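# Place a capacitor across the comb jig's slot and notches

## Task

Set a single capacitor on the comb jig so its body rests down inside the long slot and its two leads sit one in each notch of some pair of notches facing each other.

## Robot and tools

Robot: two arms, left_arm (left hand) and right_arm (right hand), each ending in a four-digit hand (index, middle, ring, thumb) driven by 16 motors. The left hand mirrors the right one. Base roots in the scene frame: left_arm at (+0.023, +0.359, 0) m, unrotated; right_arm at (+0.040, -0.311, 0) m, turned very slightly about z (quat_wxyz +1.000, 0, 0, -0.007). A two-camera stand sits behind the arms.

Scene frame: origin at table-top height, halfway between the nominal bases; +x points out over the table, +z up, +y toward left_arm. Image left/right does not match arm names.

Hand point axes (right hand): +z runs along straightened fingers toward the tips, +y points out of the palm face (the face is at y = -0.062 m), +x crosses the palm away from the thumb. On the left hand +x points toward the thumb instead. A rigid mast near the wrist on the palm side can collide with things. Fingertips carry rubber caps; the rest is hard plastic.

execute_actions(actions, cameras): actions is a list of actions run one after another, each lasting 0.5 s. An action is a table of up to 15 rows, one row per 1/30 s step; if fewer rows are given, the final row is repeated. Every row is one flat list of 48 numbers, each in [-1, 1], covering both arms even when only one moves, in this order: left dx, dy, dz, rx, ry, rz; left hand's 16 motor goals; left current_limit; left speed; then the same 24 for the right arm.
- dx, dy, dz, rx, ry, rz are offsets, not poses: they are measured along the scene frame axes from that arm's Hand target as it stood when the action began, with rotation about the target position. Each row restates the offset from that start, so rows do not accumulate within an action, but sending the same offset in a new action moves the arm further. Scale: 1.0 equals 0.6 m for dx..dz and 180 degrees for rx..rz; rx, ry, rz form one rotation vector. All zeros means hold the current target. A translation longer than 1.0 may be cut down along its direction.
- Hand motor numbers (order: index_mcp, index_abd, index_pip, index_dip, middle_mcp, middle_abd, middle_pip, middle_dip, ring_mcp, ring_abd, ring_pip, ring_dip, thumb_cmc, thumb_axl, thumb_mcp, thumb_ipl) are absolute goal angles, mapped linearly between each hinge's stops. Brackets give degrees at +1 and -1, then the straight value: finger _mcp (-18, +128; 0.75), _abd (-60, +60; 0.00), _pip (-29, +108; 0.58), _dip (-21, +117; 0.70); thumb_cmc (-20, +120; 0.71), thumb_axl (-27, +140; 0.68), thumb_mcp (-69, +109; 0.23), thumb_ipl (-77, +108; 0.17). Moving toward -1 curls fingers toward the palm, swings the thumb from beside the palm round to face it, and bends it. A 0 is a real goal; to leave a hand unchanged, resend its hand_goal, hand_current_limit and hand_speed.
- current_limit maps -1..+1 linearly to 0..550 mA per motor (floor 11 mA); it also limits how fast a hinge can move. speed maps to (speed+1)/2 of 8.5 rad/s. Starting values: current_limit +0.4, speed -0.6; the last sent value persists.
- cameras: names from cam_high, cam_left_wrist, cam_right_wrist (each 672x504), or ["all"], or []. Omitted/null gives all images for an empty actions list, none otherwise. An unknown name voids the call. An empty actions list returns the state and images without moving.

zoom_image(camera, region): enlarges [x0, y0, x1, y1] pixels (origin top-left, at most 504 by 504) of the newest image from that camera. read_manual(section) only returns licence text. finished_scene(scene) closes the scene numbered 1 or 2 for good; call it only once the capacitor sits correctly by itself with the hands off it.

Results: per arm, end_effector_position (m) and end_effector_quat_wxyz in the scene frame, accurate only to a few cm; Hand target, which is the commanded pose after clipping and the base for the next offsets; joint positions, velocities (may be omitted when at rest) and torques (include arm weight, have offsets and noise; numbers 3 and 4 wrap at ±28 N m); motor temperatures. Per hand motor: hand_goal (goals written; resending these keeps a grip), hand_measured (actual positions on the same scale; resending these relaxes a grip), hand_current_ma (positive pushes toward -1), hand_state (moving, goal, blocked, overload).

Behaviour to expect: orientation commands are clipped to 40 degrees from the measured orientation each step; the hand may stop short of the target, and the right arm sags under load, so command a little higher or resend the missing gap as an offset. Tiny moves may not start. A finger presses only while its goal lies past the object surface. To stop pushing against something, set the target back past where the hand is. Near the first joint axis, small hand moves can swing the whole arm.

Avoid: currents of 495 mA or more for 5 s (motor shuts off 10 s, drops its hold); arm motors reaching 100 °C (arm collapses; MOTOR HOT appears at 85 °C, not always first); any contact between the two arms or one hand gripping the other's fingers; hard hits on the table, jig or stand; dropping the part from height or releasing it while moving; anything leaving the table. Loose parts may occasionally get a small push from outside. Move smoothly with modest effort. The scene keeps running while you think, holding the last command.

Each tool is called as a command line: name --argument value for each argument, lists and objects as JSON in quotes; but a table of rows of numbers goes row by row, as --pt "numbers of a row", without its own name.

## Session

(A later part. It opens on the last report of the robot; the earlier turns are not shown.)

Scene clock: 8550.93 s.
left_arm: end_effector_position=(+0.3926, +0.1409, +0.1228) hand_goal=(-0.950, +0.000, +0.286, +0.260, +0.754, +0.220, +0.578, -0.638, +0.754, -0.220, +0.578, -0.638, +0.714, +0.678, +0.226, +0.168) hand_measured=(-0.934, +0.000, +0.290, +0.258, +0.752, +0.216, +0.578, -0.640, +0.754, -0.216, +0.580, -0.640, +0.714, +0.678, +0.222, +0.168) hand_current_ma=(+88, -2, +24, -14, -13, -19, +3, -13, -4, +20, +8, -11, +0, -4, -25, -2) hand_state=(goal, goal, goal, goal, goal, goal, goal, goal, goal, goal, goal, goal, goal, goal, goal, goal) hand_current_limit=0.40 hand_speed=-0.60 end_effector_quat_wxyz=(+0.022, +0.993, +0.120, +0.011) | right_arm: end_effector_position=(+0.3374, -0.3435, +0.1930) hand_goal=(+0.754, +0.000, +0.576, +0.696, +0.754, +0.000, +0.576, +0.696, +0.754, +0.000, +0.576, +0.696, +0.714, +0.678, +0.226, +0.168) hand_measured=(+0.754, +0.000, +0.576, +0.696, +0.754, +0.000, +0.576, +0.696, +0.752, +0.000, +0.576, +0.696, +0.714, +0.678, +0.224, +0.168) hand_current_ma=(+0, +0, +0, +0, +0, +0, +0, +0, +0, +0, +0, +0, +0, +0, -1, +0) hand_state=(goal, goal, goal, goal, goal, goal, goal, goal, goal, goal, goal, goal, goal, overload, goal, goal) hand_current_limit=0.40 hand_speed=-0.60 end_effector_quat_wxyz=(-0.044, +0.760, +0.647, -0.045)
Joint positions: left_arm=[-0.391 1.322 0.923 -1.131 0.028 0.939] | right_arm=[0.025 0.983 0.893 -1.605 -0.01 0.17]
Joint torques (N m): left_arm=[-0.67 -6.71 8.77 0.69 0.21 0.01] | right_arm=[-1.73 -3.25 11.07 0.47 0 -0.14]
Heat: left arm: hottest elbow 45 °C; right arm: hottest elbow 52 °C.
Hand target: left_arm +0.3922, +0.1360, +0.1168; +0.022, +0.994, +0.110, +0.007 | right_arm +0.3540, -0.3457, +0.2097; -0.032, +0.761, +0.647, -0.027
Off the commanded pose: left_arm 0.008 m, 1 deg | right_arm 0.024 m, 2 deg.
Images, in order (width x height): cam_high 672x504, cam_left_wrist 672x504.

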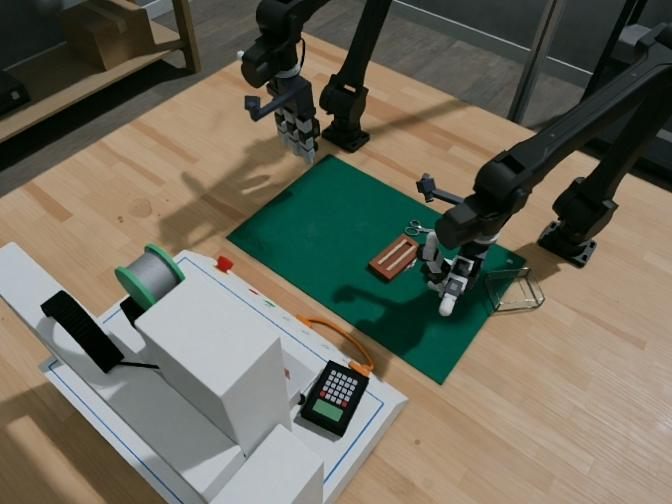

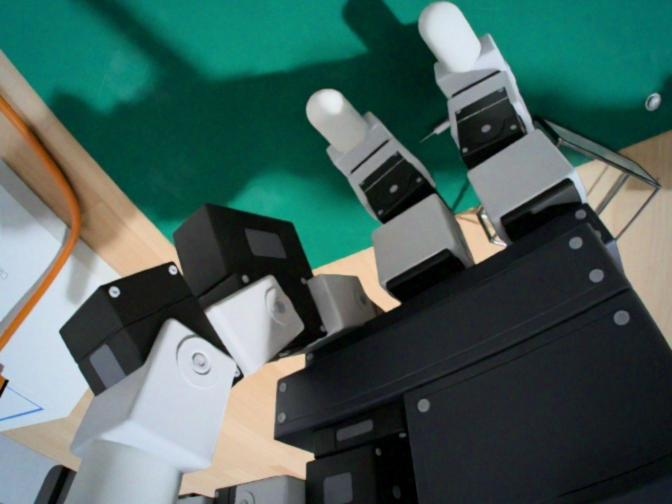

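execute_actions --actions '[]'

Scene clock: 8594.93 s.
left_arm: end_effector_position=(+0.3925, +0.1409, +0.1228) hand_goal=(-0.950, +0.000, +0.286, +0.260, +0.754, +0.220, +0.578, -0.638, +0.754, -0.220, +0.578, -0.638, +0.714, +0.678, +0.226, +0.168) hand_measured=(-0.934, +0.000, +0.290, +0.258, +0.752, +0.216, +0.578, -0.640, +0.754, -0.216, +0.580, -0.640, +0.714, +0.678, +0.222, +0.168) hand_current_ma=(+88, -2, +24, -14, -13, -19, +3, -13, -4, +20, +8, -11, +0, -4, -25, -2) hand_state=(goal, goal, goal, goal, goal, goal, goal, goal, goal, goal, goal, goal, goal, goal, goal, goal) hand_current_limit=0.40 hand_speed=-0.60 end_effector_quat_wxyz=(+0.022, +0.993, +0.119, +0.011) | right_arm: end_effector_position=(+0.3374, -0.3435, +0.1930) hand_goal=(+0.754, +0.000, +0.576, +0.696, +0.754, +0.000, +0.576, +0.696, +0.754, +0.000, +0.576, +0.696, +0.714, +0.678, +0.226, +0.168) hand_measured=(+0.754, +0.000, +0.576, +0.696, +0.754, +0.000, +0.576, +0.696, +0.752, +0.000, +0.576, +0.696, +0.714, +0.678, +0.224, +0.168) hand_current_ma=(+0, +0, +0, +0, +0, +0, +0, +0, +0, +0, +0, +0, +0, +0, -1, +0) hand_state=(goal, goal, goal, goal, goal, goal, goal, goal, goal, goal, goal, goal, goal, overload, goal, goal) hand_current_limit=0.40 hand_speed=-0.60 end_effector_quat_wxyz=(-0.044, +0.760, +0.647, -0.045)
Joint positions: left_arm=[-0.391 1.322 0.923 -1.131 0.028 0.939] | right_arm=[0.025 0.983 0.893 -1.605 -0.01 0.17]
Joint velocities: within noise
Joint torques (N m): left_arm=[-0.73 -6.77 8.79 0.77 0.22 0.03] | right_arm=[-2.14 -3.37 11.21 0.4 -0.02 -0.11]
Motor temperatures (°C): left_arm=[25 29 42 27 28 27] | right_arm=[27 26 52 28 26 27]
Heat: left arm: hottest elbow 42 °C; right arm: hottest elbow 52 °C.
Hand target: left_arm +0.3921, +0.1360, +0.1168; +0.022, +0.994, +0.110, +0.006 | right_arm +0.3540, -0.3457, +0.2097; -0.032, +0.761, +0.647, -0.027
Off the commanded pose: left_arm 0.008 m, 1 deg | right_arm 0.024 m, 2 deg.

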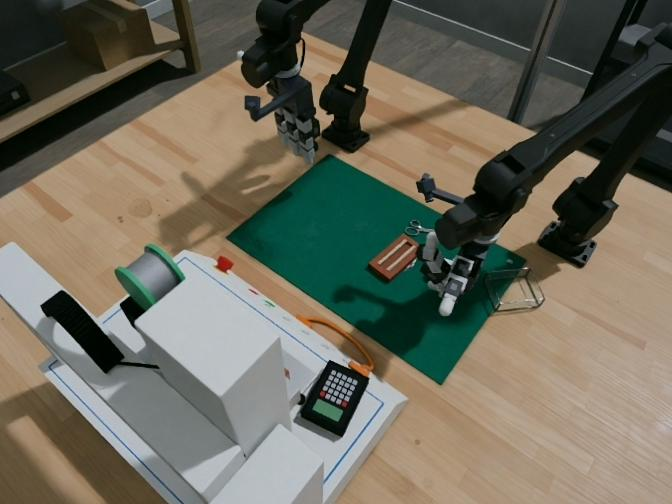

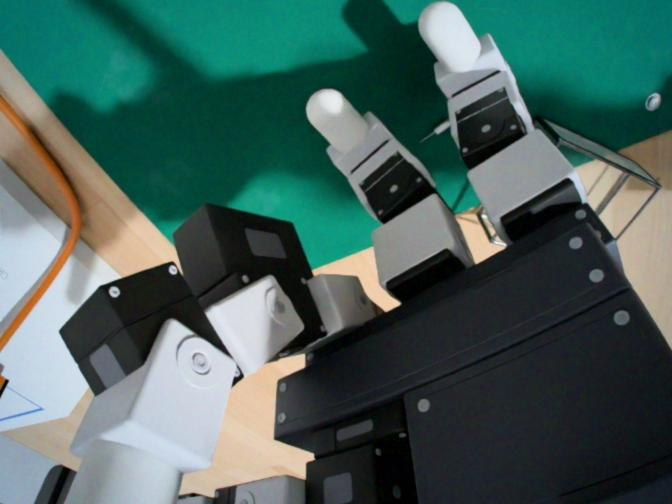

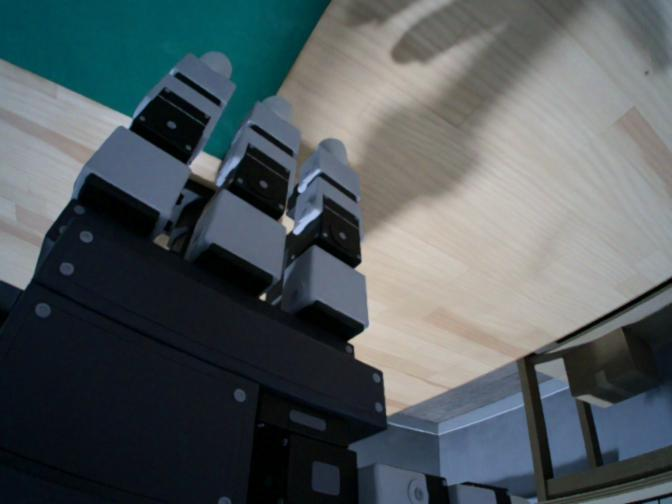

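execute_actions --actions '[[[-0.02,0.0212,-0.015,0,0,0,-0.95,0,0.285,0.26,0.753,0.22,0.577,-0.638,0.753,-0.22,0.577,-0.638,0.714,0.678,0.226,0.168,0.4,-0.6,0,0,0,0,0,0,0.754,0,0.576,0.696,0.754,0,0.576,0.696,0.754,0,0.576,0.696,0.714,0.678,0.226,0.168,0.4,-0.6]]]' --cameras '["cam_left_wrist"]'

zoom_image --camera "cam_left_wrist" --region '[320, 0, 560, 180]'

Scene clock: 8639.63 s.
left_arm: end_effector_position=(+0.3755, +0.1464, +0.1011) hand_goal=(-0.950, +0.000, +0.286, +0.260, +0.754, +0.220, +0.578, -0.638, +0.754, -0.220, +0.578, -0.638, +0.714, +0.678, +0.226, +0.168) hand_measured=(-0.934, +0.000, +0.290, +0.258, +0.752, +0.216, +0.578, -0.640, +0.754, -0.216, +0.580, -0.640, +0.714, +0.678, +0.222, +0.168) hand_current_ma=(+88, -2, +24, -14, -13, -19, +3, -13, -4, +20, +8, -11, +0, -4, -25, -2) hand_state=(goal, goal, goal, goal, goal, goal, goal, goal, goal, goal, goal, goal, goal, goal, goal, goal) hand_current_limit=0.40 hand_speed=-0.60 end_effector_quat_wxyz=(+0.014, +0.994, +0.110, -0.003) | right_arm: end_effector_position=(+0.3374, -0.3435, +0.1930) hand_goal=(+0.754, +0.000, +0.576, +0.696, +0.754, +0.000, +0.576, +0.696, +0.754, +0.000, +0.576, +0.696, +0.714, +0.678, +0.226, +0.168) hand_measured=(+0.754, +0.000, +0.576, +0.696, +0.754, +0.000, +0.576, +0.696, +0.752, +0.000, +0.576, +0.696, +0.714, +0.678, +0.224, +0.168) hand_current_ma=(+0, +0, +0, +0, +0, +0, +0, +0, +0, +0, +0, +0, +0, +0, -1, +0) hand_state=(goal, goal, goal, goal, goal, goal, goal, goal, goal, goal, goal, goal, goal, overload, goal, goal) hand_current_limit=0.40 hand_speed=-0.60 end_effector_quat_wxyz=(-0.044, +0.760, +0.647, -0.045)
Joint positions: left_arm=[-0.391 1.322 0.867 -1.108 0.029 0.959] | right_arm=[0.025 0.983 0.893 -1.605 -0.01 0.17]
Joint torques (N m): left_arm=[0.73 -8.82 8.58 0.68 0.22 0.04] | right_arm=[-1.61 -3.49 11.17 0.43 -0.03 -0.13]
Heat: left arm: hottest elbow 40 °C; right arm: hottest elbow 52 °C.
Hand target: left_arm +0.3801, +0.1487, +0.1077; +0.022, +0.994, +0.110, +0.006 | right_arm +0.3540, -0.3457, +0.2097; -0.032, +0.761, +0.647, -0.027
Off the commanded pose: left_arm 0.008 m, 1 deg | right_arm 0.024 m, 2 deg.
Images, in order (width x height): cam_left_wrist 672x504.

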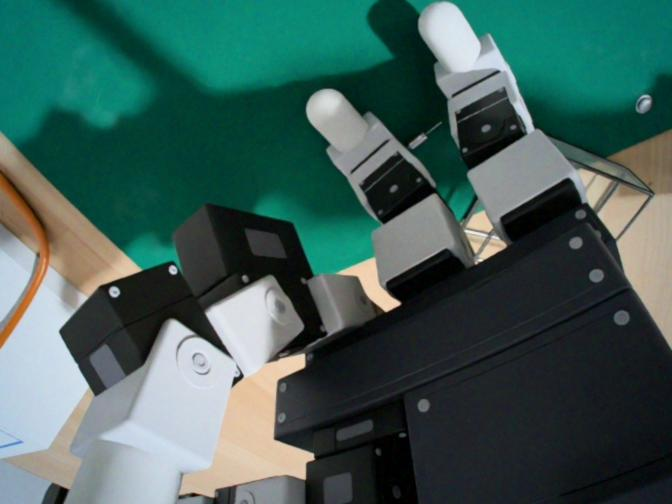

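Scaled by 2.100 from the camera's 672x504 image, which has a finer 960x720 frame.

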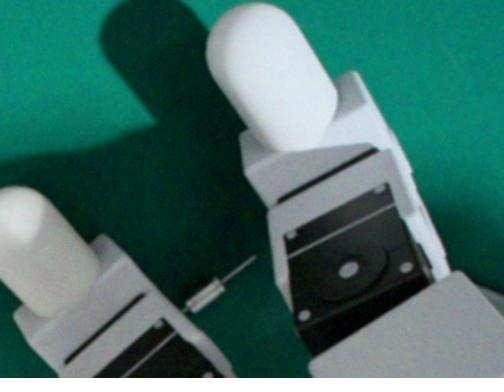

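execute_actions --actions '[[[0.0098,0.0105,0.003,-0.0036,-0.0093,0,-0.95,0,0.285,0.26,0.753,0.22,0.577,-0.638,0.753,-0.22,0.577,-0.638,0.714,0.678,0.226,0.168,0.4,-0.6,0,0,0,0,0,0,0.754,0,0.576,0.696,0.754,0,0.576,0.696,0.754,0,0.576,0.696,0.714,0.678,0.226,0.168,0.4,-0.6]]]' --cameras '["cam_left_wrist"]'

zoom_image --camera "cam_left_wrist" --region '[320, 0, 560, 180]'

Scene clock: 8668.87 s.
left_arm: end_effector_position=(+0.3827, +0.1515, +0.1032) hand_goal=(-0.950, +0.000, +0.286, +0.260, +0.754, +0.220, +0.578, -0.638, +0.754, -0.220, +0.578, -0.638, +0.714, +0.678, +0.226, +0.168) hand_measured=(-0.934, +0.000, +0.290, +0.258, +0.752, +0.216, +0.578, -0.640, +0.754, -0.216, +0.580, -0.640, +0.714, +0.678, +0.222, +0.168) hand_current_ma=(+88, -2, +24, -14, -12, -19, +3, -13, -4, +20, +8, -11, +0, -4, -25, -2) hand_state=(goal, goal, goal, goal, goal, goal, goal, goal, goal, goal, goal, goal, goal, goal, goal, goal) hand_current_limit=0.40 hand_speed=-0.60 end_effector_quat_wxyz=(+0.022, +0.994, +0.109, +0.010) | right_arm: end_effector_position=(+0.3374, -0.3435, +0.1930) hand_goal=(+0.754, +0.000, +0.576, +0.696, +0.754, +0.000, +0.576, +0.696, +0.754, +0.000, +0.576, +0.696, +0.714, +0.678, +0.226, +0.168) hand_measured=(+0.754, +0.000, +0.576, +0.696, +0.754, +0.000, +0.576, +0.696, +0.752, +0.000, +0.576, +0.696, +0.714, +0.678, +0.224, +0.168) hand_current_ma=(+0, +0, +0, +0, +0, +0, +0, +0, +0, +0, +0, +0, +0, +0, -1, +0) hand_state=(goal, goal, goal, goal, goal, goal, goal, goal, goal, goal, goal, goal, goal, overload, goal, goal) hand_current_limit=0.40 hand_speed=-0.60 end_effector_quat_wxyz=(-0.044, +0.760, +0.647, -0.045)
Joint positions: left_arm=[-0.369 1.315 0.86 -1.077 0.03 0.983] | right_arm=[0.025 0.983 0.893 -1.605 -0.01 0.17]
Joint torques (N m): left_arm=[0.79 -9.11 8.25 0.73 0.22 0] | right_arm=[-2.37 -3.66 11.1 0.36 -0.02 -0.12]
Heat: left arm: hottest elbow 40 °C; right arm: hottest elbow 52 °C.
Hand target: left_arm +0.3859, +0.1550, +0.1095; +0.029, +0.993, +0.110, +0.020 | right_arm +0.3540, -0.3457, +0.2097; -0.032, +0.761, +0.647, -0.027
Off the commanded pose: left_arm 0.008 m, 1 deg | right_arm 0.024 m, 2 deg.
Images, in order (width x height): cam_left_wrist 672x504.

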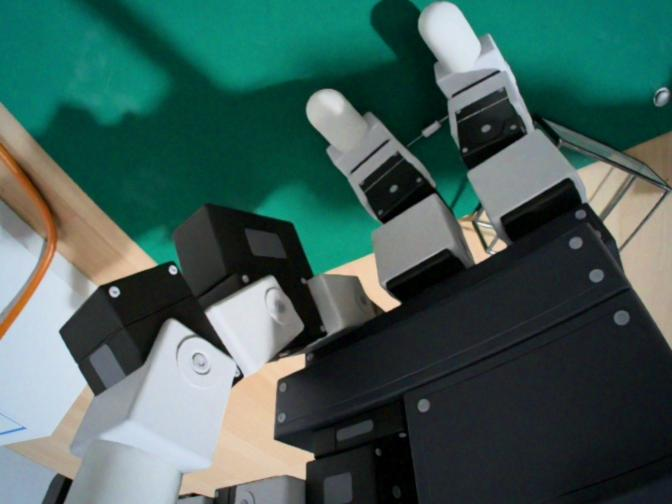

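Scaled by 2.100 from the camera's 672x504 image, which has a finer 960x720 frame.

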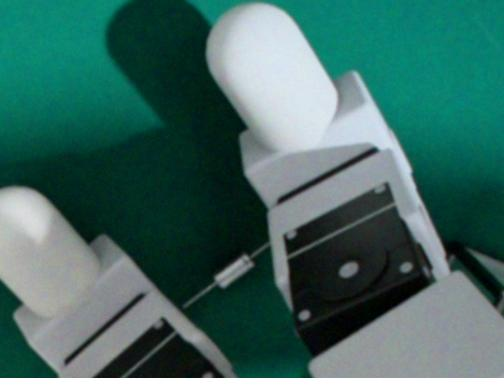

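execute_actions --actions '[[[-0.008,0.005,-0.01,0,0,0,-0.95,0,0.285,0.26,0.753,0.22,0.577,-0.638,0.753,-0.22,0.577,-0.638,0.714,0.678,0.226,0.168,0.4,-0.6,0,0,0,0,0,0,0.754,0,0.576,0.696,0.754,0,0.576,0.696,0.754,0,0.576,0.696,0.714,0.678,0.226,0.168,0.4,-0.6]]]' --cameras '["cam_left_wrist"]'

zoom_image --camera "cam_left_wrist" --region '[320, 0, 560, 180]'

Scene clock: 8689.80 s.
left_arm: end_effector_position=(+0.3772, +0.1544, +0.0966) hand_goal=(-0.950, +0.000, +0.286, +0.260, +0.754, +0.220, +0.578, -0.638, +0.754, -0.220, +0.578, -0.638, +0.714, +0.678, +0.226, +0.168) hand_measured=(-0.934, +0.000, +0.290, +0.258, +0.752, +0.216, +0.578, -0.640, +0.754, -0.216, +0.580, -0.640, +0.714, +0.678, +0.222, +0.168) hand_current_ma=(+88, -2, +24, -14, -12, -19, +3, -13, -4, +20, +8, -11, +0, -4, -25, -2) hand_state=(goal, goal, goal, goal, goal, goal, goal, goal, goal, goal, goal, goal, goal, goal, goal, goal) hand_current_limit=0.40 hand_speed=-0.60 end_effector_quat_wxyz=(+0.022, +0.994, +0.108, +0.010) | right_arm: end_effector_position=(+0.3374, -0.3435, +0.1930) hand_goal=(+0.754, +0.000, +0.576, +0.696, +0.754, +0.000, +0.576, +0.696, +0.754, +0.000, +0.576, +0.696, +0.714, +0.678, +0.226, +0.168) hand_measured=(+0.754, +0.000, +0.576, +0.696, +0.754, +0.000, +0.576, +0.696, +0.752, +0.000, +0.576, +0.696, +0.714, +0.678, +0.224, +0.168) hand_current_ma=(+0, +0, +0, +0, +0, +0, +0, +0, +0, +0, +0, +0, +0, +0, -1, +0) hand_state=(goal, goal, goal, goal, goal, goal, goal, goal, goal, goal, goal, goal, goal, overload, goal, goal) hand_current_limit=0.40 hand_speed=-0.60 end_effector_quat_wxyz=(-0.044, +0.760, +0.647, -0.045)
Joint positions: left_arm=[-0.366 1.308 0.835 -1.06 0.03 0.987] | right_arm=[0.025 0.983 0.893 -1.605 -0.01 0.17]
Joint torques (N m): left_arm=[0.79 -9.05 8.29 0.76 0.22 0.02] | right_arm=[-1.55 -3.14 11.04 0.34 -0.05 -0.13]
Heat: left arm: hottest elbow 40 °C; right arm: hottest elbow 52 °C.
Hand target: left_arm +0.3812, +0.1580, +0.1036; +0.029, +0.993, +0.110, +0.021 | right_arm +0.3540, -0.3457, +0.2097; -0.032, +0.761, +0.647, -0.027
Off the commanded pose: left_arm 0.009 m, 1 deg | right_arm 0.024 m, 2 deg.
Images, in order (width x height): cam_left_wrist 672x504.

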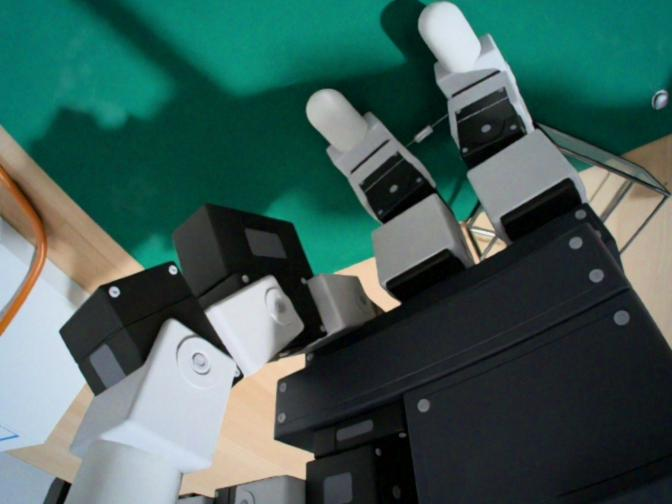

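Scaled by 2.100 from the camera's 672x504 image, which has a finer 960x720 frame.

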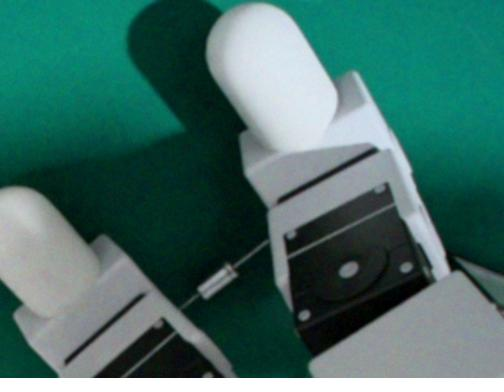

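execute_actions --actions '[[[-0.001,0.0005,-0.005,0,0,0,-0.95,0,0.285,0.26,0.753,0.22,0.577,-0.638,0.753,-0.22,0.577,-0.638,0.714,0.678,0.226,0.168,0.4,-0.6,0,0,0,0,0,0,0.754,0,0.576,0.696,0.754,0,0.576,0.696,0.754,0,0.576,0.696,0.714,0.678,0.226,0.168,0.4,-0.6]]]' --cameras '["cam_left_wrist"]'

zoom_image --camera "cam_left_wrist" --region '[320, 0, 560, 180]'

Scene clock: 8703.57 s.
left_arm: end_effector_position=(+0.3780, +0.1541, +0.0962) hand_goal=(-0.950, +0.000, +0.286, +0.260, +0.754, +0.220, +0.578, -0.638, +0.754, -0.220, +0.578, -0.638, +0.714, +0.678, +0.226, +0.168) hand_measured=(-0.934, +0.000, +0.290, +0.258, +0.752, +0.218, +0.578, -0.640, +0.754, -0.216, +0.580, -0.640, +0.714, +0.678, +0.222, +0.168) hand_current_ma=(+88, -2, +24, -14, -11, -11, +3, -11, -4, +20, +8, -11, +0, -4, -25, -2) hand_state=(goal, goal, goal, goal, goal, goal, goal, goal, goal, goal, goal, goal, goal, goal, goal, goal) hand_current_limit=0.40 hand_speed=-0.60 end_effector_quat_wxyz=(+0.023, +0.994, +0.108, +0.012) | right_arm: end_effector_position=(+0.3374, -0.3435, +0.1930) hand_goal=(+0.754, +0.000, +0.576, +0.696, +0.754, +0.000, +0.576, +0.696, +0.754, +0.000, +0.576, +0.696, +0.714, +0.678, +0.226, +0.168) hand_measured=(+0.754, +0.000, +0.576, +0.696, +0.754, +0.000, +0.576, +0.696, +0.752, +0.000, +0.576, +0.696, +0.714, +0.678, +0.224, +0.168) hand_current_ma=(+0, +0, +0, +0, +0, +0, +0, +0, +0, +0, +0, +0, +0, +0, -1, +0) hand_state=(goal, goal, goal, goal, goal, goal, goal, goal, goal, goal, goal, goal, goal, overload, goal, goal) hand_current_limit=0.40 hand_speed=-0.60 end_effector_quat_wxyz=(-0.044, +0.760, +0.647, -0.045)
Joint positions: left_arm=[-0.366 1.307 0.831 -1.052 0.03 0.987] | right_arm=[0.025 0.983 0.893 -1.605 -0.01 0.17]
Joint torques (N m): left_arm=[0.91 -8.76 8.02 0.76 0.21 0.03] | right_arm=[-1.67 -3.66 11.21 0.39 -0.03 -0.12]
Heat: left arm: hottest elbow 40 °C; right arm: hottest elbow 52 °C.
Hand target: left_arm +0.3806, +0.1583, +0.1006; +0.029, +0.993, +0.110, +0.020 | right_arm +0.3540, -0.3457, +0.2097; -0.032, +0.761, +0.647, -0.027
Off the commanded pose: left_arm 0.007 m, 1 deg | right_arm 0.024 m, 2 deg.
Images, in order (width x height): cam_left_wrist 672x504.

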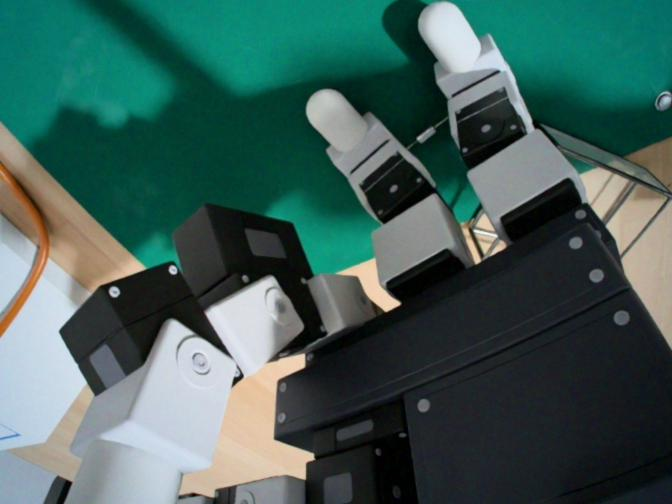

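Scaled by 2.100 from the camera's 672x504 image, which has a finer 960x720 frame.

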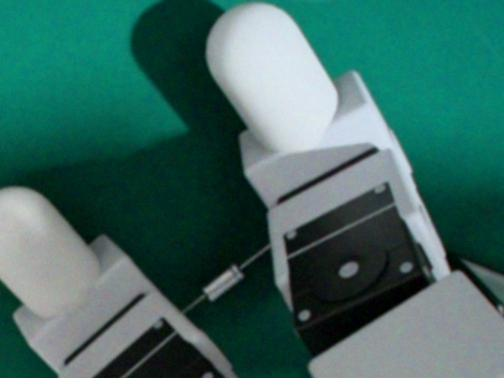

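execute_actions --actions '[[[0,0,0,0.0014,-0.006,0,-0.95,0,0.285,0.26,0.753,0.22,0.577,-0.638,0.753,-0.22,0.577,-0.638,0.714,0.678,0.226,0.168,0.4,-0.6,0,0,0,0,0,0,0.754,0,0.576,0.696,0.754,0,0.576,0.696,0.754,0,0.576,0.696,0.714,0.678,0.226,0.168,0.4,-0.6]]]'

Scene clock: 8715.63 s.
left_arm: end_effector_position=(+0.3775, +0.1546, +0.0970) hand_goal=(-0.950, +0.000, +0.286, +0.260, +0.754, +0.220, +0.578, -0.638, +0.754, -0.220, +0.578, -0.638, +0.714, +0.678, +0.226, +0.168) hand_measured=(-0.934, +0.000, +0.290, +0.258, +0.752, +0.216, +0.578, -0.640, +0.754, -0.218, +0.580, -0.640, +0.714, +0.678, +0.222, +0.168) hand_current_ma=(+88, -2, +24, -14, -5, -18, +4, -9, -4, +9, +8, -11, +0, -4, -25, -2) hand_state=(goal, goal, goal, goal, goal, goal, goal, goal, goal, goal, goal, goal, goal, goal, goal, goal) hand_current_limit=0.40 hand_speed=-0.60 end_effector_quat_wxyz=(+0.026, +0.994, +0.108, +0.019) | right_arm: end_effector_position=(+0.3374, -0.3435, +0.1930) hand_goal=(+0.754, +0.000, +0.576, +0.696, +0.754, +0.000, +0.576, +0.696, +0.754, +0.000, +0.576, +0.696, +0.714, +0.678, +0.226, +0.168) hand_measured=(+0.754, +0.000, +0.576, +0.696, +0.754, +0.000, +0.576, +0.696, +0.752, +0.000, +0.576, +0.696, +0.714, +0.678, +0.224, +0.168) hand_current_ma=(+0, +0, +0, +0, +0, +0, +0, +0, +0, +0, +0, +0, +0, +0, -1, +0) hand_state=(goal, goal, goal, goal, goal, goal, goal, goal, goal, goal, goal, goal, goal, overload, goal, goal) hand_current_limit=0.40 hand_speed=-0.60 end_effector_quat_wxyz=(-0.044, +0.760, +0.647, -0.045)
Joint positions: left_arm=[-0.366 1.296 0.821 -1.038 0.028 0.987] | right_arm=[0.025 0.983 0.893 -1.605 -0.01 0.17]
Joint torques (N m): left_arm=[0.44 -8.59 8.05 0.94 -0.16 -0.01] | right_arm=[-1.79 -3.43 11.07 0.49 -0.02 -0.11]
Heat: left arm: hottest elbow 40 °C; right arm: hottest elbow 52 °C.
Hand target: left_arm +0.3806, +0.1583, +0.1007; +0.028, +0.993, +0.109, +0.030 | right_arm +0.3540, -0.3457, +0.2097; -0.032, +0.761, +0.647, -0.027
Off the commanded pose: left_arm 0.006 m, 1 deg | right_arm 0.024 m, 2 deg.

execute_actions --actions '[[[0,0,-0.002,0,0,0,-0.95,0,0.285,0.26,0.753,0.15,0.577,-0.638,0.753,-0.11,0.577,-0.638,0.714,0.678,0.226,0.168,0.4,-0.85,0,0,0,0,0,0,0.754,0,0.576,0.696,0.754,0,0.576,0.696,0.754,0,0.576,0.696,0.714,0.678,0.226,0.168,0.4,-0.6]]]' --cameras '["cam_left_wrist"]'

zoom_image --camera "cam_left_wrist" --region '[320, 0, 560, 180]'

Scene clock: 8730.87 s.
left_arm: end_effector_position=(+0.3786, +0.1545, +0.0973) hand_goal=(-0.950, +0.000, +0.286, +0.260, +0.754, +0.150, +0.578, -0.638, +0.754, -0.110, +0.578, -0.638, +0.714, +0.678, +0.226, +0.168) hand_measured=(-0.934, +0.000, +0.290, +0.258, +0.754, +0.152, +0.578, -0.640, +0.754, -0.116, +0.580, -0.640, +0.714, +0.678, +0.222, +0.168) hand_current_ma=(+88, -2, +24, -14, -3, +8, +4, -9, -4, -26, +8, -10, +0, -4, -25, -2) hand_state=(goal, goal, goal, goal, goal, goal, goal, goal, goal, goal, goal, goal, goal, goal, goal, goal) hand_current_limit=0.40 hand_speed=-0.85 end_effector_quat_wxyz=(+0.026, +0.994, +0.108, +0.022) | right_arm: end_effector_position=(+0.3374, -0.3435, +0.1930) hand_goal=(+0.754, +0.000, +0.576, +0.696, +0.754, +0.000, +0.576, +0.696, +0.754, +0.000, +0.576, +0.696, +0.714, +0.678, +0.226, +0.168) hand_measured=(+0.754, +0.000, +0.576, +0.696, +0.754, +0.000, +0.576, +0.696, +0.752, +0.000, +0.576, +0.696, +0.714, +0.678, +0.224, +0.168) hand_current_ma=(+0, +0, +0, +0, +0, +0, +0, +0, +0, +0, +0, +0, +0, +0, -1, +0) hand_state=(goal, goal, goal, goal, goal, goal, goal, goal, goal, goal, goal, goal, goal, overload, goal, goal) hand_current_limit=0.40 hand_speed=-0.60 end_effector_quat_wxyz=(-0.044, +0.760, +0.647, -0.045)
Joint positions: left_arm=[-0.366 1.296 0.821 -1.034 0.026 0.987] | right_arm=[0.025 0.983 0.893 -1.605 -0.01 0.17]
Joint torques (N m): left_arm=[0.5 -8.47 7.9 0.91 -0.08 -0.01] | right_arm=[-1.9 -3.6 11.21 0.32 -0.02 -0.09]
Heat: left arm: hottest elbow 40 °C; right arm: hottest elbow 52 °C.
Hand target: left_arm +0.3806, +0.1583, +0.0995; +0.028, +0.993, +0.109, +0.030 | right_arm +0.3540, -0.3457, +0.2097; -0.032, +0.761, +0.647, -0.027
Off the commanded pose: left_arm 0.005 m, 1 deg | right_arm 0.024 m, 2 deg.
Images, in order (width x height): cam_left_wrist 672x504.

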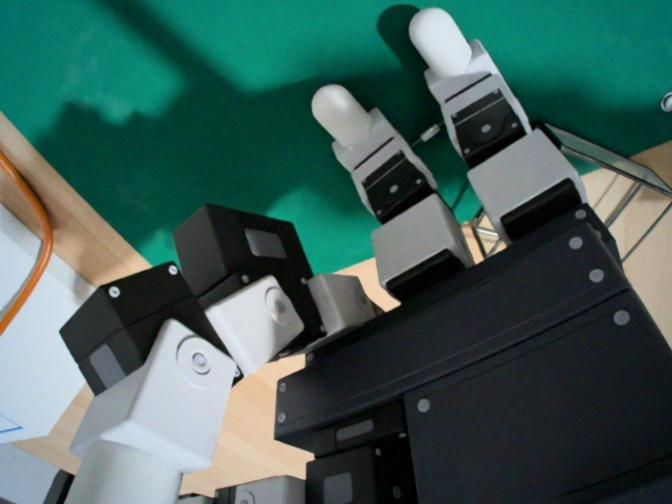

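Scaled by 2.100 from the camera's 672x504 image, which has a finer 960x720 frame.

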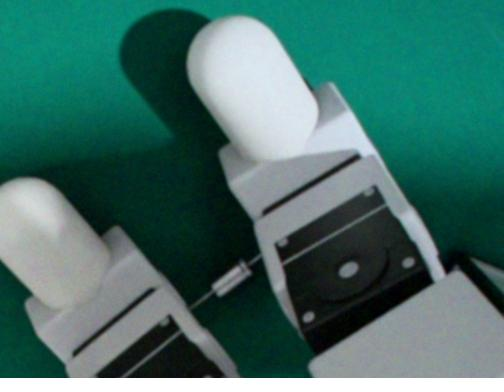

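execute_actions --actions '[[[0,0,0.0005,-0.0014,0.0065,0,-0.95,0,0.285,0.26,0.753,0.12,0.577,-0.638,0.753,-0.11,0.577,-0.638,0.714,0.678,0.226,0.168,0.4,-0.85,0,0,0,0,0,0,0.754,0,0.576,0.696,0.754,0,0.576,0.696,0.754,0,0.576,0.696,0.714,0.678,0.226,0.168,0.4,-0.6]]]' --cameras '["cam_left_wrist"]'

zoom_image --camera "cam_left_wrist" --region '[360, 60, 480, 150]'

Scene clock: 8749.00 s.
left_arm: end_effector_position=(+0.3785, +0.1542, +0.0975) hand_goal=(-0.950, +0.000, +0.286, +0.260, +0.754, +0.120, +0.578, -0.638, +0.754, -0.110, +0.578, -0.638, +0.714, +0.678, +0.226, +0.168) hand_measured=(-0.934, +0.000, +0.290, +0.258, +0.754, +0.126, +0.578, -0.640, +0.754, -0.114, +0.580, -0.640, +0.714, +0.678, +0.222, +0.168) hand_current_ma=(+88, -2, +24, -14, -3, +29, +4, -9, -1, -21, +8, -10, +0, -4, -25, -2) hand_state=(goal, goal, goal, goal, goal, goal, goal, goal, goal, goal, goal, goal, goal, goal, goal, goal) hand_current_limit=0.40 hand_speed=-0.85 end_effector_quat_wxyz=(+0.028, +0.994, +0.108, +0.021) | right_arm: end_effector_position=(+0.3374, -0.3435, +0.1930) hand_goal=(+0.754, +0.000, +0.576, +0.696, +0.754, +0.000, +0.576, +0.696, +0.754, +0.000, +0.576, +0.696, +0.714, +0.678, +0.226, +0.168) hand_measured=(+0.754, +0.000, +0.576, +0.696, +0.754, +0.000, +0.576, +0.696, +0.752, +0.000, +0.576, +0.696, +0.714, +0.678, +0.224, +0.168) hand_current_ma=(+0, +0, +0, +0, +0, +0, +0, +0, +0, +0, +0, +0, +0, +0, -1, +0) hand_state=(goal, goal, goal, goal, goal, goal, goal, goal, goal, goal, goal, goal, goal, overload, goal, goal) hand_current_limit=0.40 hand_speed=-0.60 end_effector_quat_wxyz=(-0.044, +0.760, +0.647, -0.045)
Joint positions: left_arm=[-0.365 1.296 0.821 -1.034 0.03 0.988] | right_arm=[0.025 0.983 0.893 -1.605 -0.01 0.17]
Joint torques (N m): left_arm=[0.85 -7.59 8.81 0.18 0.25 0.03] | right_arm=[-1.85 -3.49 11.18 0.43 -0.02 -0.11]
Heat: left arm: hottest elbow 40 °C; right arm: hottest elbow 52 °C.
Hand target: left_arm +0.3807, +0.1584, +0.0997; +0.029, +0.993, +0.110, +0.020 | right_arm +0.3540, -0.3457, +0.2097; -0.032, +0.761, +0.647, -0.027
Off the commanded pose: left_arm 0.005 m, 0 deg | right_arm 0.024 m, 2 deg.
Images, in order (width x height): cam_left_wrist 672x504.

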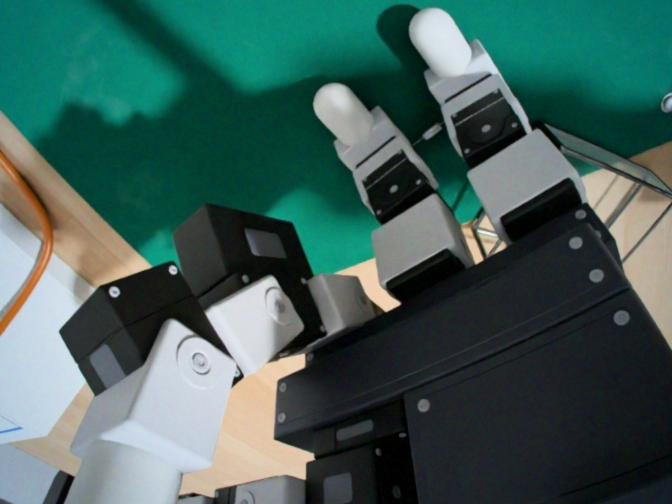

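Scaled by 4.200 from the camera's 672x504 image, which has a finer 960x720 frame.

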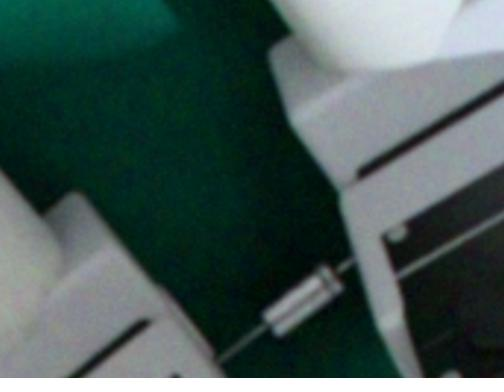

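execute_actions --actions '[[[0,0,0,0,0,0,-0.95,0,0.285,0.26,0.753,0.1,0.577,-0.638,0.753,-0.105,0.577,-0.638,0.714,0.678,0.226,0.168,0.4,-0.85,0,0,0,0,0,0,0.754,0,0.576,0.696,0.754,0,0.576,0.696,0.754,0,0.576,0.696,0.714,0.678,0.226,0.168,0.4,-0.6]]]' --cameras '["cam_left_wrist"]'

zoom_image --camera "cam_left_wrist" --region '[360, 60, 480, 150]'

Scene clock: 8758.63 s.
left_arm: end_effector_position=(+0.3785, +0.1541, +0.0976) hand_goal=(-0.950, +0.000, +0.286, +0.260, +0.754, +0.100, +0.578, -0.638, +0.754, -0.104, +0.578, -0.638, +0.714, +0.678, +0.226, +0.168) hand_measured=(-0.934, +0.000, +0.290, +0.258, +0.754, +0.116, +0.578, -0.640, +0.754, -0.114, +0.580, -0.640, +0.714, +0.678, +0.222, +0.168) hand_current_ma=(+88, -2, +24, -14, -3, +66, +4, -9, -1, -41, +8, -10, +0, -4, -25, -2) hand_state=(goal, goal, goal, goal, goal, goal, goal, goal, goal, goal, goal, goal, goal, goal, goal, goal) hand_current_limit=0.40 hand_speed=-0.85 end_effector_quat_wxyz=(+0.028, +0.994, +0.108, +0.021) | right_arm: end_effector_position=(+0.3374, -0.3435, +0.1930) hand_goal=(+0.754, +0.000, +0.576, +0.696, +0.754, +0.000, +0.576, +0.696, +0.754, +0.000, +0.576, +0.696, +0.714, +0.678, +0.226, +0.168) hand_measured=(+0.754, +0.000, +0.576, +0.696, +0.754, +0.000, +0.576, +0.696, +0.752, +0.000, +0.576, +0.696, +0.714, +0.678, +0.224, +0.168) hand_current_ma=(+0, +0, +0, +0, +0, +0, +0, +0, +0, +0, +0, +0, +0, +0, -1, +0) hand_state=(goal, goal, goal, goal, goal, goal, goal, goal, goal, goal, goal, goal, goal, overload, goal, goal) hand_current_limit=0.40 hand_speed=-0.60 end_effector_quat_wxyz=(-0.044, +0.760, +0.647, -0.045)
Joint positions: left_arm=[-0.365 1.296 0.821 -1.034 0.03 0.988] | right_arm=[0.025 0.983 0.893 -1.605 -0.01 0.17]
Joint torques (N m): left_arm=[0.85 -7.71 8.83 0.18 0.24 0.03] | right_arm=[-1.73 -3.37 11.25 0.42 0 -0.08]
Heat: left arm: hottest elbow 40 °C; right arm: hottest elbow 52 °C.
Hand target: left_arm +0.3806, +0.1583, +0.0998; +0.029, +0.993, +0.110, +0.020 | right_arm +0.3540, -0.3457, +0.2097; -0.032, +0.761, +0.647, -0.027
Off the commanded pose: left_arm 0.005 m, 0 deg | right_arm 0.024 m, 2 deg.
Images, in order (width x height): cam_left_wrist 672x504.

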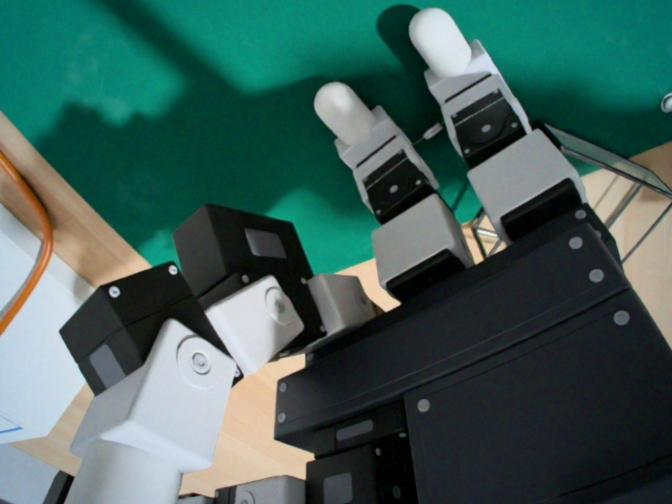

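Scaled by 4.200 from the camera's 672x504 image, which has a finer 960x720 frame.

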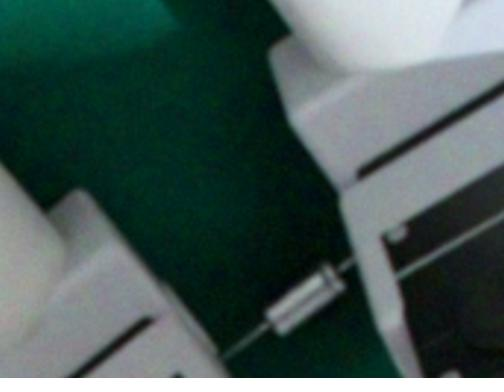

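execute_actions --actions '[[[0,0,0,0,0,0,-0.95,0,0.285,0.26,0.753,0.085,0.577,-0.638,0.753,-0.095,0.577,-0.638,0.714,0.678,0.226,0.168,0.4,-0.85,0,0,0,0,0,0,0.754,0,0.576,0.696,0.754,0,0.576,0.696,0.754,0,0.576,0.696,0.714,0.678,0.226,0.168,0.4,-0.6]]]' --cameras '["cam_left_wrist"]'

zoom_image --camera "cam_left_wrist" --region '[360, 60, 480, 150]'

Scene clock: 8766.13 s.
left_arm: end_effector_position=(+0.3785, +0.1541, +0.0976) hand_goal=(-0.950, +0.000, +0.286, +0.260, +0.754, +0.086, +0.578, -0.638, +0.754, -0.094, +0.578, -0.638, +0.714, +0.678, +0.226, +0.168) hand_measured=(-0.934, +0.000, +0.290, +0.258, +0.754, +0.108, +0.578, -0.640, +0.754, -0.112, +0.580, -0.640, +0.714, +0.678, +0.222, +0.168) hand_current_ma=(+88, -2, +24, -14, -3, +96, +4, -9, -1, -76, +8, -10, +0, -4, -25, -2) hand_state=(goal, goal, goal, goal, goal, blocked, goal, goal, goal, goal, goal, goal, goal, goal, goal, goal) hand_current_limit=0.40 hand_speed=-0.85 end_effector_quat_wxyz=(+0.028, +0.994, +0.108, +0.021) | right_arm: end_effector_position=(+0.3374, -0.3435, +0.1930) hand_goal=(+0.754, +0.000, +0.576, +0.696, +0.754, +0.000, +0.576, +0.696, +0.754, +0.000, +0.576, +0.696, +0.714, +0.678, +0.226, +0.168) hand_measured=(+0.754, +0.000, +0.576, +0.696, +0.754, +0.000, +0.576, +0.696, +0.752, +0.000, +0.576, +0.696, +0.714, +0.678, +0.224, +0.168) hand_current_ma=(+0, +0, +0, +0, +0, +0, +0, +0, +0, +0, +0, +0, +0, +0, -1, +0) hand_state=(goal, goal, goal, goal, goal, goal, goal, goal, goal, goal, goal, goal, goal, overload, goal, goal) hand_current_limit=0.40 hand_speed=-0.60 end_effector_quat_wxyz=(-0.044, +0.760, +0.647, -0.045)
Joint positions: left_arm=[-0.365 1.296 0.821 -1.034 0.03 0.988] | right_arm=[0.025 0.983 0.893 -1.605 -0.01 0.17]
Joint torques (N m): left_arm=[0.91 -7.59 8.81 0.18 0.24 0.02] | right_arm=[-1.79 -3.37 11.1 0.42 0 -0.12]
Heat: left arm: hottest elbow 40 °C; right arm: hottest elbow 52 °C.
Hand target: left_arm +0.3807, +0.1584, +0.0998; +0.029, +0.993, +0.110, +0.020 | right_arm +0.3540, -0.3457, +0.2097; -0.032, +0.761, +0.647, -0.027
Off the commanded pose: left_arm 0.005 m, 0 deg | right_arm 0.024 m, 2 deg.
Images, in order (width x height): cam_left_wrist 672x504.

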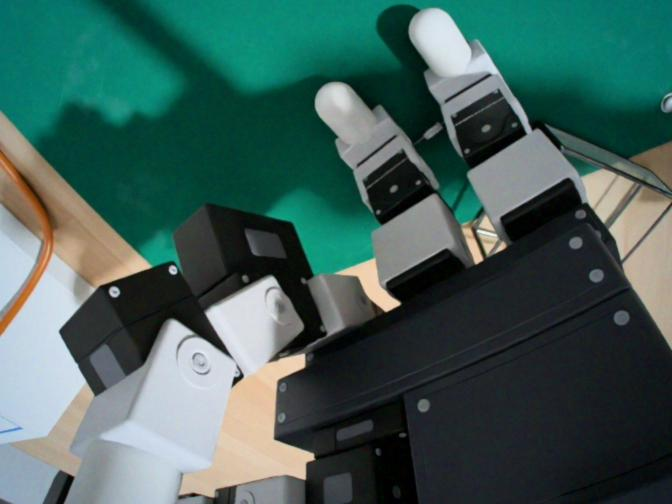

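Scaled by 4.200 from the camera's 672x504 image, which has a finer 960x720 frame.

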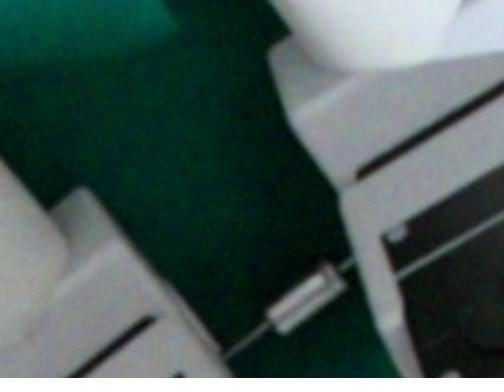

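execute_actions --actions '[[[0,0,0,0,0,0,-0.95,0,0.285,0.26,0.753,0.07,0.577,-0.638,0.753,-0.08,0.577,-0.638,0.714,0.678,0.226,0.168,0.4,-0.85,0,0,0,0,0,0,0.754,0,0.576,0.696,0.754,0,0.576,0.696,0.754,0,0.576,0.696,0.714,0.678,0.226,0.168,0.4,-0.6]]]' --cameras '["cam_left_wrist"]'

zoom_image --camera "cam_left_wrist" --region '[360, 60, 480, 150]'

Scene clock: 8778.30 s.
left_arm: end_effector_position=(+0.3784, +0.1540, +0.0976) hand_goal=(-0.950, +0.000, +0.286, +0.260, +0.754, +0.070, +0.578, -0.638, +0.754, -0.080, +0.578, -0.638, +0.714, +0.678, +0.226, +0.168) hand_measured=(-0.934, +0.000, +0.290, +0.258, +0.754, +0.100, +0.578, -0.640, +0.754, -0.108, +0.580, -0.640, +0.714, +0.678, +0.222, +0.168) hand_current_ma=(+88, -2, +24, -14, -3, +133, +4, -9, -1, -118, +8, -10, +0, -4, -25, -2) hand_state=(goal, goal, goal, goal, goal, blocked, goal, goal, goal, blocked, goal, goal, goal, goal, goal, goal) hand_current_limit=0.40 hand_speed=-0.85 end_effector_quat_wxyz=(+0.028, +0.994, +0.108, +0.021) | right_arm: end_effector_position=(+0.3374, -0.3435, +0.1930) hand_goal=(+0.754, +0.000, +0.576, +0.696, +0.754, +0.000, +0.576, +0.696, +0.754, +0.000, +0.576, +0.696, +0.714, +0.678, +0.226, +0.168) hand_measured=(+0.754, +0.000, +0.576, +0.696, +0.754, +0.000, +0.576, +0.696, +0.752, +0.000, +0.576, +0.696, +0.714, +0.678, +0.224, +0.168) hand_current_ma=(+0, +0, +0, +0, +0, +0, +0, +0, +0, +0, +0, +0, +0, +0, -1, +0) hand_state=(goal, goal, goal, goal, goal, goal, goal, goal, goal, goal, goal, goal, goal, overload, goal, goal) hand_current_limit=0.40 hand_speed=-0.60 end_effector_quat_wxyz=(-0.044, +0.760, +0.647, -0.045)
Joint positions: left_arm=[-0.365 1.296 0.821 -1.034 0.031 0.988] | right_arm=[0.025 0.983 0.893 -1.605 -0.01 0.17]
Joint torques (N m): left_arm=[0.79 -7.65 8.83 0.17 0.23 0.03] | right_arm=[-1.44 -3.19 11.07 0.38 -0.02 -0.1]
Heat: left arm: hottest elbow 40 °C; right arm: hottest elbow 52 °C.
Hand target: left_arm +0.3806, +0.1583, +0.0998; +0.029, +0.993, +0.110, +0.020 | right_arm +0.3540, -0.3457, +0.2097; -0.032, +0.761, +0.647, -0.027
Off the commanded pose: left_arm 0.005 m, 0 deg | right_arm 0.024 m, 2 deg.
Images, in order (width x height): cam_left_wrist 672x504.

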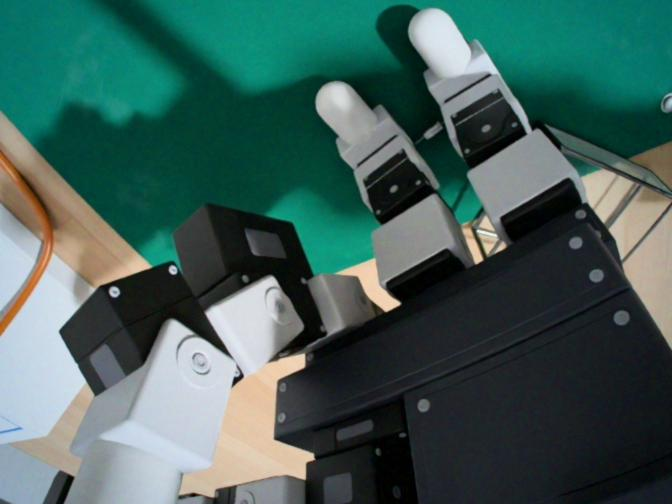

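Scaled by 4.200 from the camera's 672x504 image, which has a finer 960x720 frame.

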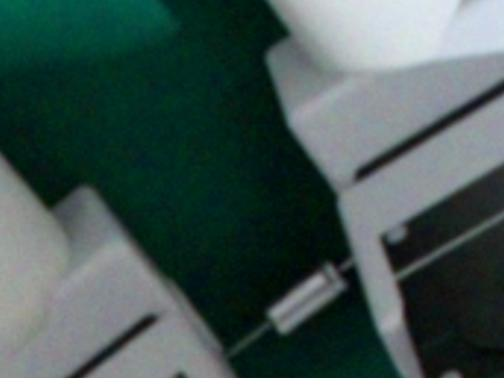

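execute_actions --actions '[[[0,0,0,0,0,0,-0.95,0,0.285,0.26,0.753,0.055,0.577,-0.638,0.753,-0.065,0.577,-0.638,0.714,0.678,0.226,0.168,0.4,-0.85,0,0,0,0,0,0,0.754,0,0.576,0.696,0.754,0,0.576,0.696,0.754,0,0.576,0.696,0.714,0.678,0.226,0.168,0.4,-0.6]]]' --cameras '["cam_left_wrist"]'

zoom_image --camera "cam_left_wrist" --region '[360, 60, 480, 150]'

Scene clock: 8793.90 s.
left_arm: end_effector_position=(+0.3784, +0.1540, +0.0976) hand_goal=(-0.950, +0.000, +0.286, +0.260, +0.754, +0.056, +0.578, -0.638, +0.754, -0.064, +0.578, -0.638, +0.714, +0.678, +0.226, +0.168) hand_measured=(-0.934, +0.000, +0.290, +0.258, +0.754, +0.096, +0.578, -0.640, +0.754, -0.100, +0.580, -0.640, +0.714, +0.678, +0.222, +0.168) hand_current_ma=(+88, -2, +24, -14, -3, +170, +4, -9, -1, -159, +8, -10, +0, -4, -25, -2) hand_state=(goal, goal, goal, goal, goal, blocked, goal, goal, goal, blocked, goal, goal, goal, goal, goal, goal) hand_current_limit=0.40 hand_speed=-0.85 end_effector_quat_wxyz=(+0.028, +0.994, +0.108, +0.021) | right_arm: end_effector_position=(+0.3374, -0.3435, +0.1930) hand_goal=(+0.754, +0.000, +0.576, +0.696, +0.754, +0.000, +0.576, +0.696, +0.754, +0.000, +0.576, +0.696, +0.714, +0.678, +0.226, +0.168) hand_measured=(+0.754, +0.000, +0.576, +0.696, +0.754, +0.000, +0.576, +0.696, +0.752, +0.000, +0.576, +0.696, +0.714, +0.678, +0.224, +0.168) hand_current_ma=(+0, +0, +0, +0, +0, +0, +0, +0, +0, +0, +0, +0, +0, +0, -1, +0) hand_state=(goal, goal, goal, goal, goal, goal, goal, goal, goal, goal, goal, goal, goal, overload, goal, goal) hand_current_limit=0.40 hand_speed=-0.60 end_effector_quat_wxyz=(-0.044, +0.760, +0.647, -0.045)
Joint positions: left_arm=[-0.365 1.296 0.821 -1.034 0.031 0.988] | right_arm=[0.025 0.983 0.893 -1.605 -0.01 0.17]
Joint torques (N m): left_arm=[0.85 -7.59 8.83 0.17 0.22 0.03] | right_arm=[-1.79 -3.43 11.1 0.38 -0.01 -0.09]
Heat: left arm: hottest elbow 40 °C; right arm: hottest elbow 52 °C.
Hand target: left_arm +0.3806, +0.1584, +0.0998; +0.029, +0.993, +0.110, +0.020 | right_arm +0.3540, -0.3457, +0.2097; -0.032, +0.761, +0.647, -0.027
Off the commanded pose: left_arm 0.005 m, 0 deg | right_arm 0.024 m, 2 deg.
Images, in order (width x height): cam_left_wrist 672x504.

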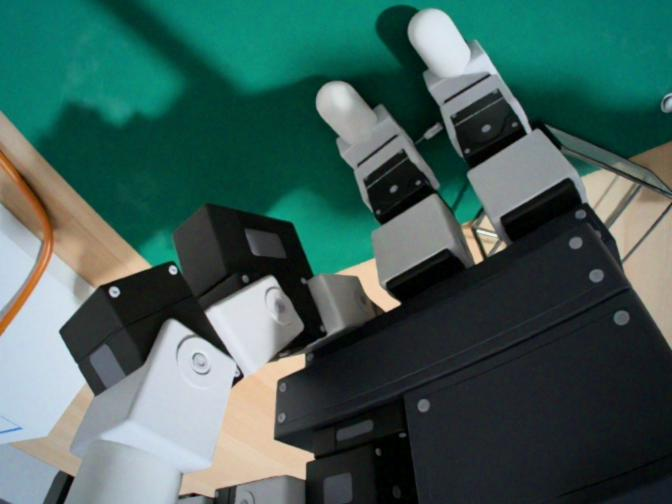

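Scaled by 4.200 from the camera's 672x504 image, which has a finer 960x720 frame.

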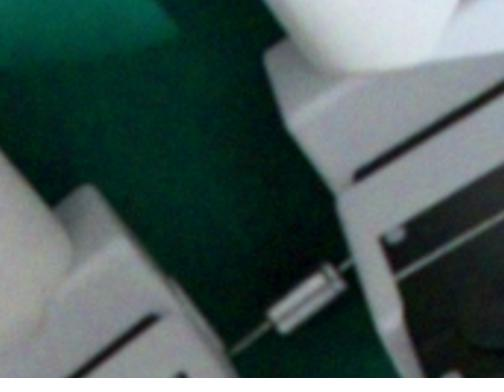

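execute_actions --actions '[[[0.0045,-0.0028,0.01,0,0,0,-0.95,0,0.285,0.26,0.753,0.055,0.577,-0.638,0.753,-0.065,0.577,-0.638,0.714,0.678,0.226,0.168,0.4,-0.85,0,0,0,0,0,0,0.754,0,0.576,0.696,0.754,0,0.576,0.696,0.754,0,0.576,0.696,0.714,0.678,0.226,0.168,0.4,-0.6]],[[0.0045,-0.0028,0.01,0,0,0,-0.95,0,0.285,0.26,0.753,0.055,0.577,-0.638,0.753,-0.065,0.577,-0.638,0.714,0.678,0.226,0.168,0.4,-0.85,0,0,0,0,0,0,0.754,0,0.576,0.696,0.754,0,0.576,0.696,0.754,0,0.576,0.696,0.714,0.678,0.226,0.168,0.4,-0.6]]]' --cameras '["cam_left_wrist"]'

zoom_image --camera "cam_left_wrist" --region '[360, 60, 480, 150]'

Scene clock: 8817.63 s.
left_arm: end_effector_position=(+0.3707, +0.1570, +0.0950) hand_goal=(-0.950, +0.000, +0.286, +0.260, +0.754, +0.056, +0.578, -0.638, +0.754, -0.064, +0.578, -0.638, +0.714, +0.678, +0.226, +0.168) hand_measured=(-0.934, +0.000, +0.290, +0.258, +0.754, +0.096, +0.578, -0.640, +0.754, -0.100, +0.580, -0.640, +0.714, +0.678, +0.222, +0.168) hand_current_ma=(+88, -2, +24, -14, -3, +170, +4, -9, -1, -159, +8, -10, +0, -4, -25, -2) hand_state=(goal, goal, goal, goal, goal, blocked, goal, goal, goal, blocked, goal, goal, goal, goal, goal, goal) hand_current_limit=0.40 hand_speed=-0.85 end_effector_quat_wxyz=(+0.020, +0.994, +0.108, +0.005) | right_arm: end_effector_position=(+0.3374, -0.3435, +0.1930) hand_goal=(+0.754, +0.000, +0.576, +0.696, +0.754, +0.000, +0.576, +0.696, +0.754, +0.000, +0.576, +0.696, +0.714, +0.678, +0.226, +0.168) hand_measured=(+0.754, +0.000, +0.576, +0.696, +0.754, +0.000, +0.576, +0.696, +0.752, +0.000, +0.576, +0.696, +0.714, +0.678, +0.224, +0.168) hand_current_ma=(+0, +0, +0, +0, +0, +0, +0, +0, +0, +0, +0, +0, +0, +0, -1, +0) hand_state=(goal, goal, goal, goal, goal, goal, goal, goal, goal, goal, goal, goal, goal, overload, goal, goal) hand_current_limit=0.40 hand_speed=-0.60 end_effector_quat_wxyz=(-0.044, +0.760, +0.647, -0.045)
Joint positions: left_arm=[-0.365 1.296 0.821 -1.068 0.031 0.988] | right_arm=[0.025 0.983 0.893 -1.605 -0.01 0.17]
Joint torques (N m): left_arm=[0.56 -7.59 11.51 0.1 0.2 0] | right_arm=[-1.49 -3.31 11.15 0.44 -0.02 -0.1]
Heat: left arm: hottest elbow 40 °C; right arm: hottest elbow 52 °C.
Hand target: left_arm +0.3861, +0.1550, +0.1118; +0.029, +0.993, +0.110, +0.020 | right_arm +0.3540, -0.3457, +0.2097; -0.032, +0.761, +0.647, -0.027
Off the commanded pose: left_arm 0.023 m, 2 deg | right_arm 0.024 m, 2 deg.
Images, in order (width x height): cam_left_wrist 672x504.

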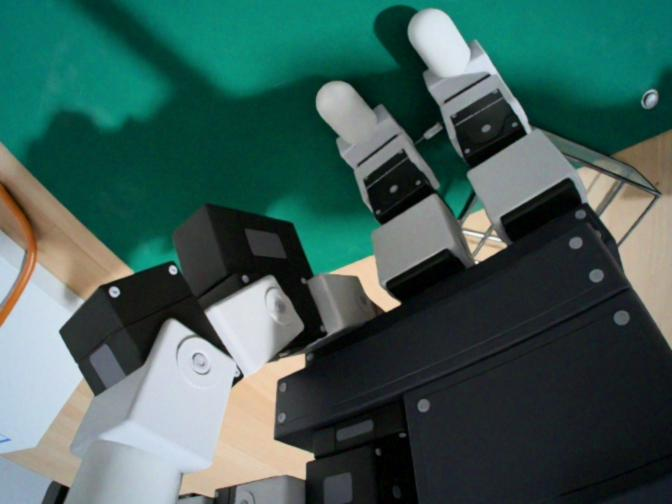

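Scaled by 4.200 from the camera's 672x504 image, which has a finer 960x720 frame.

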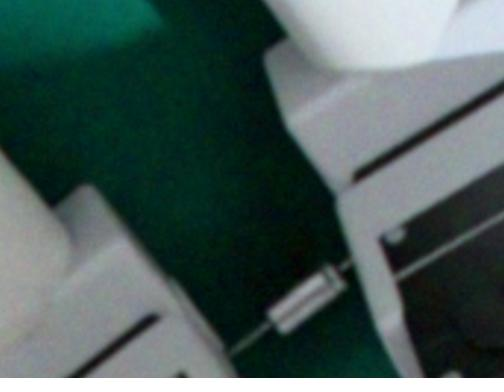

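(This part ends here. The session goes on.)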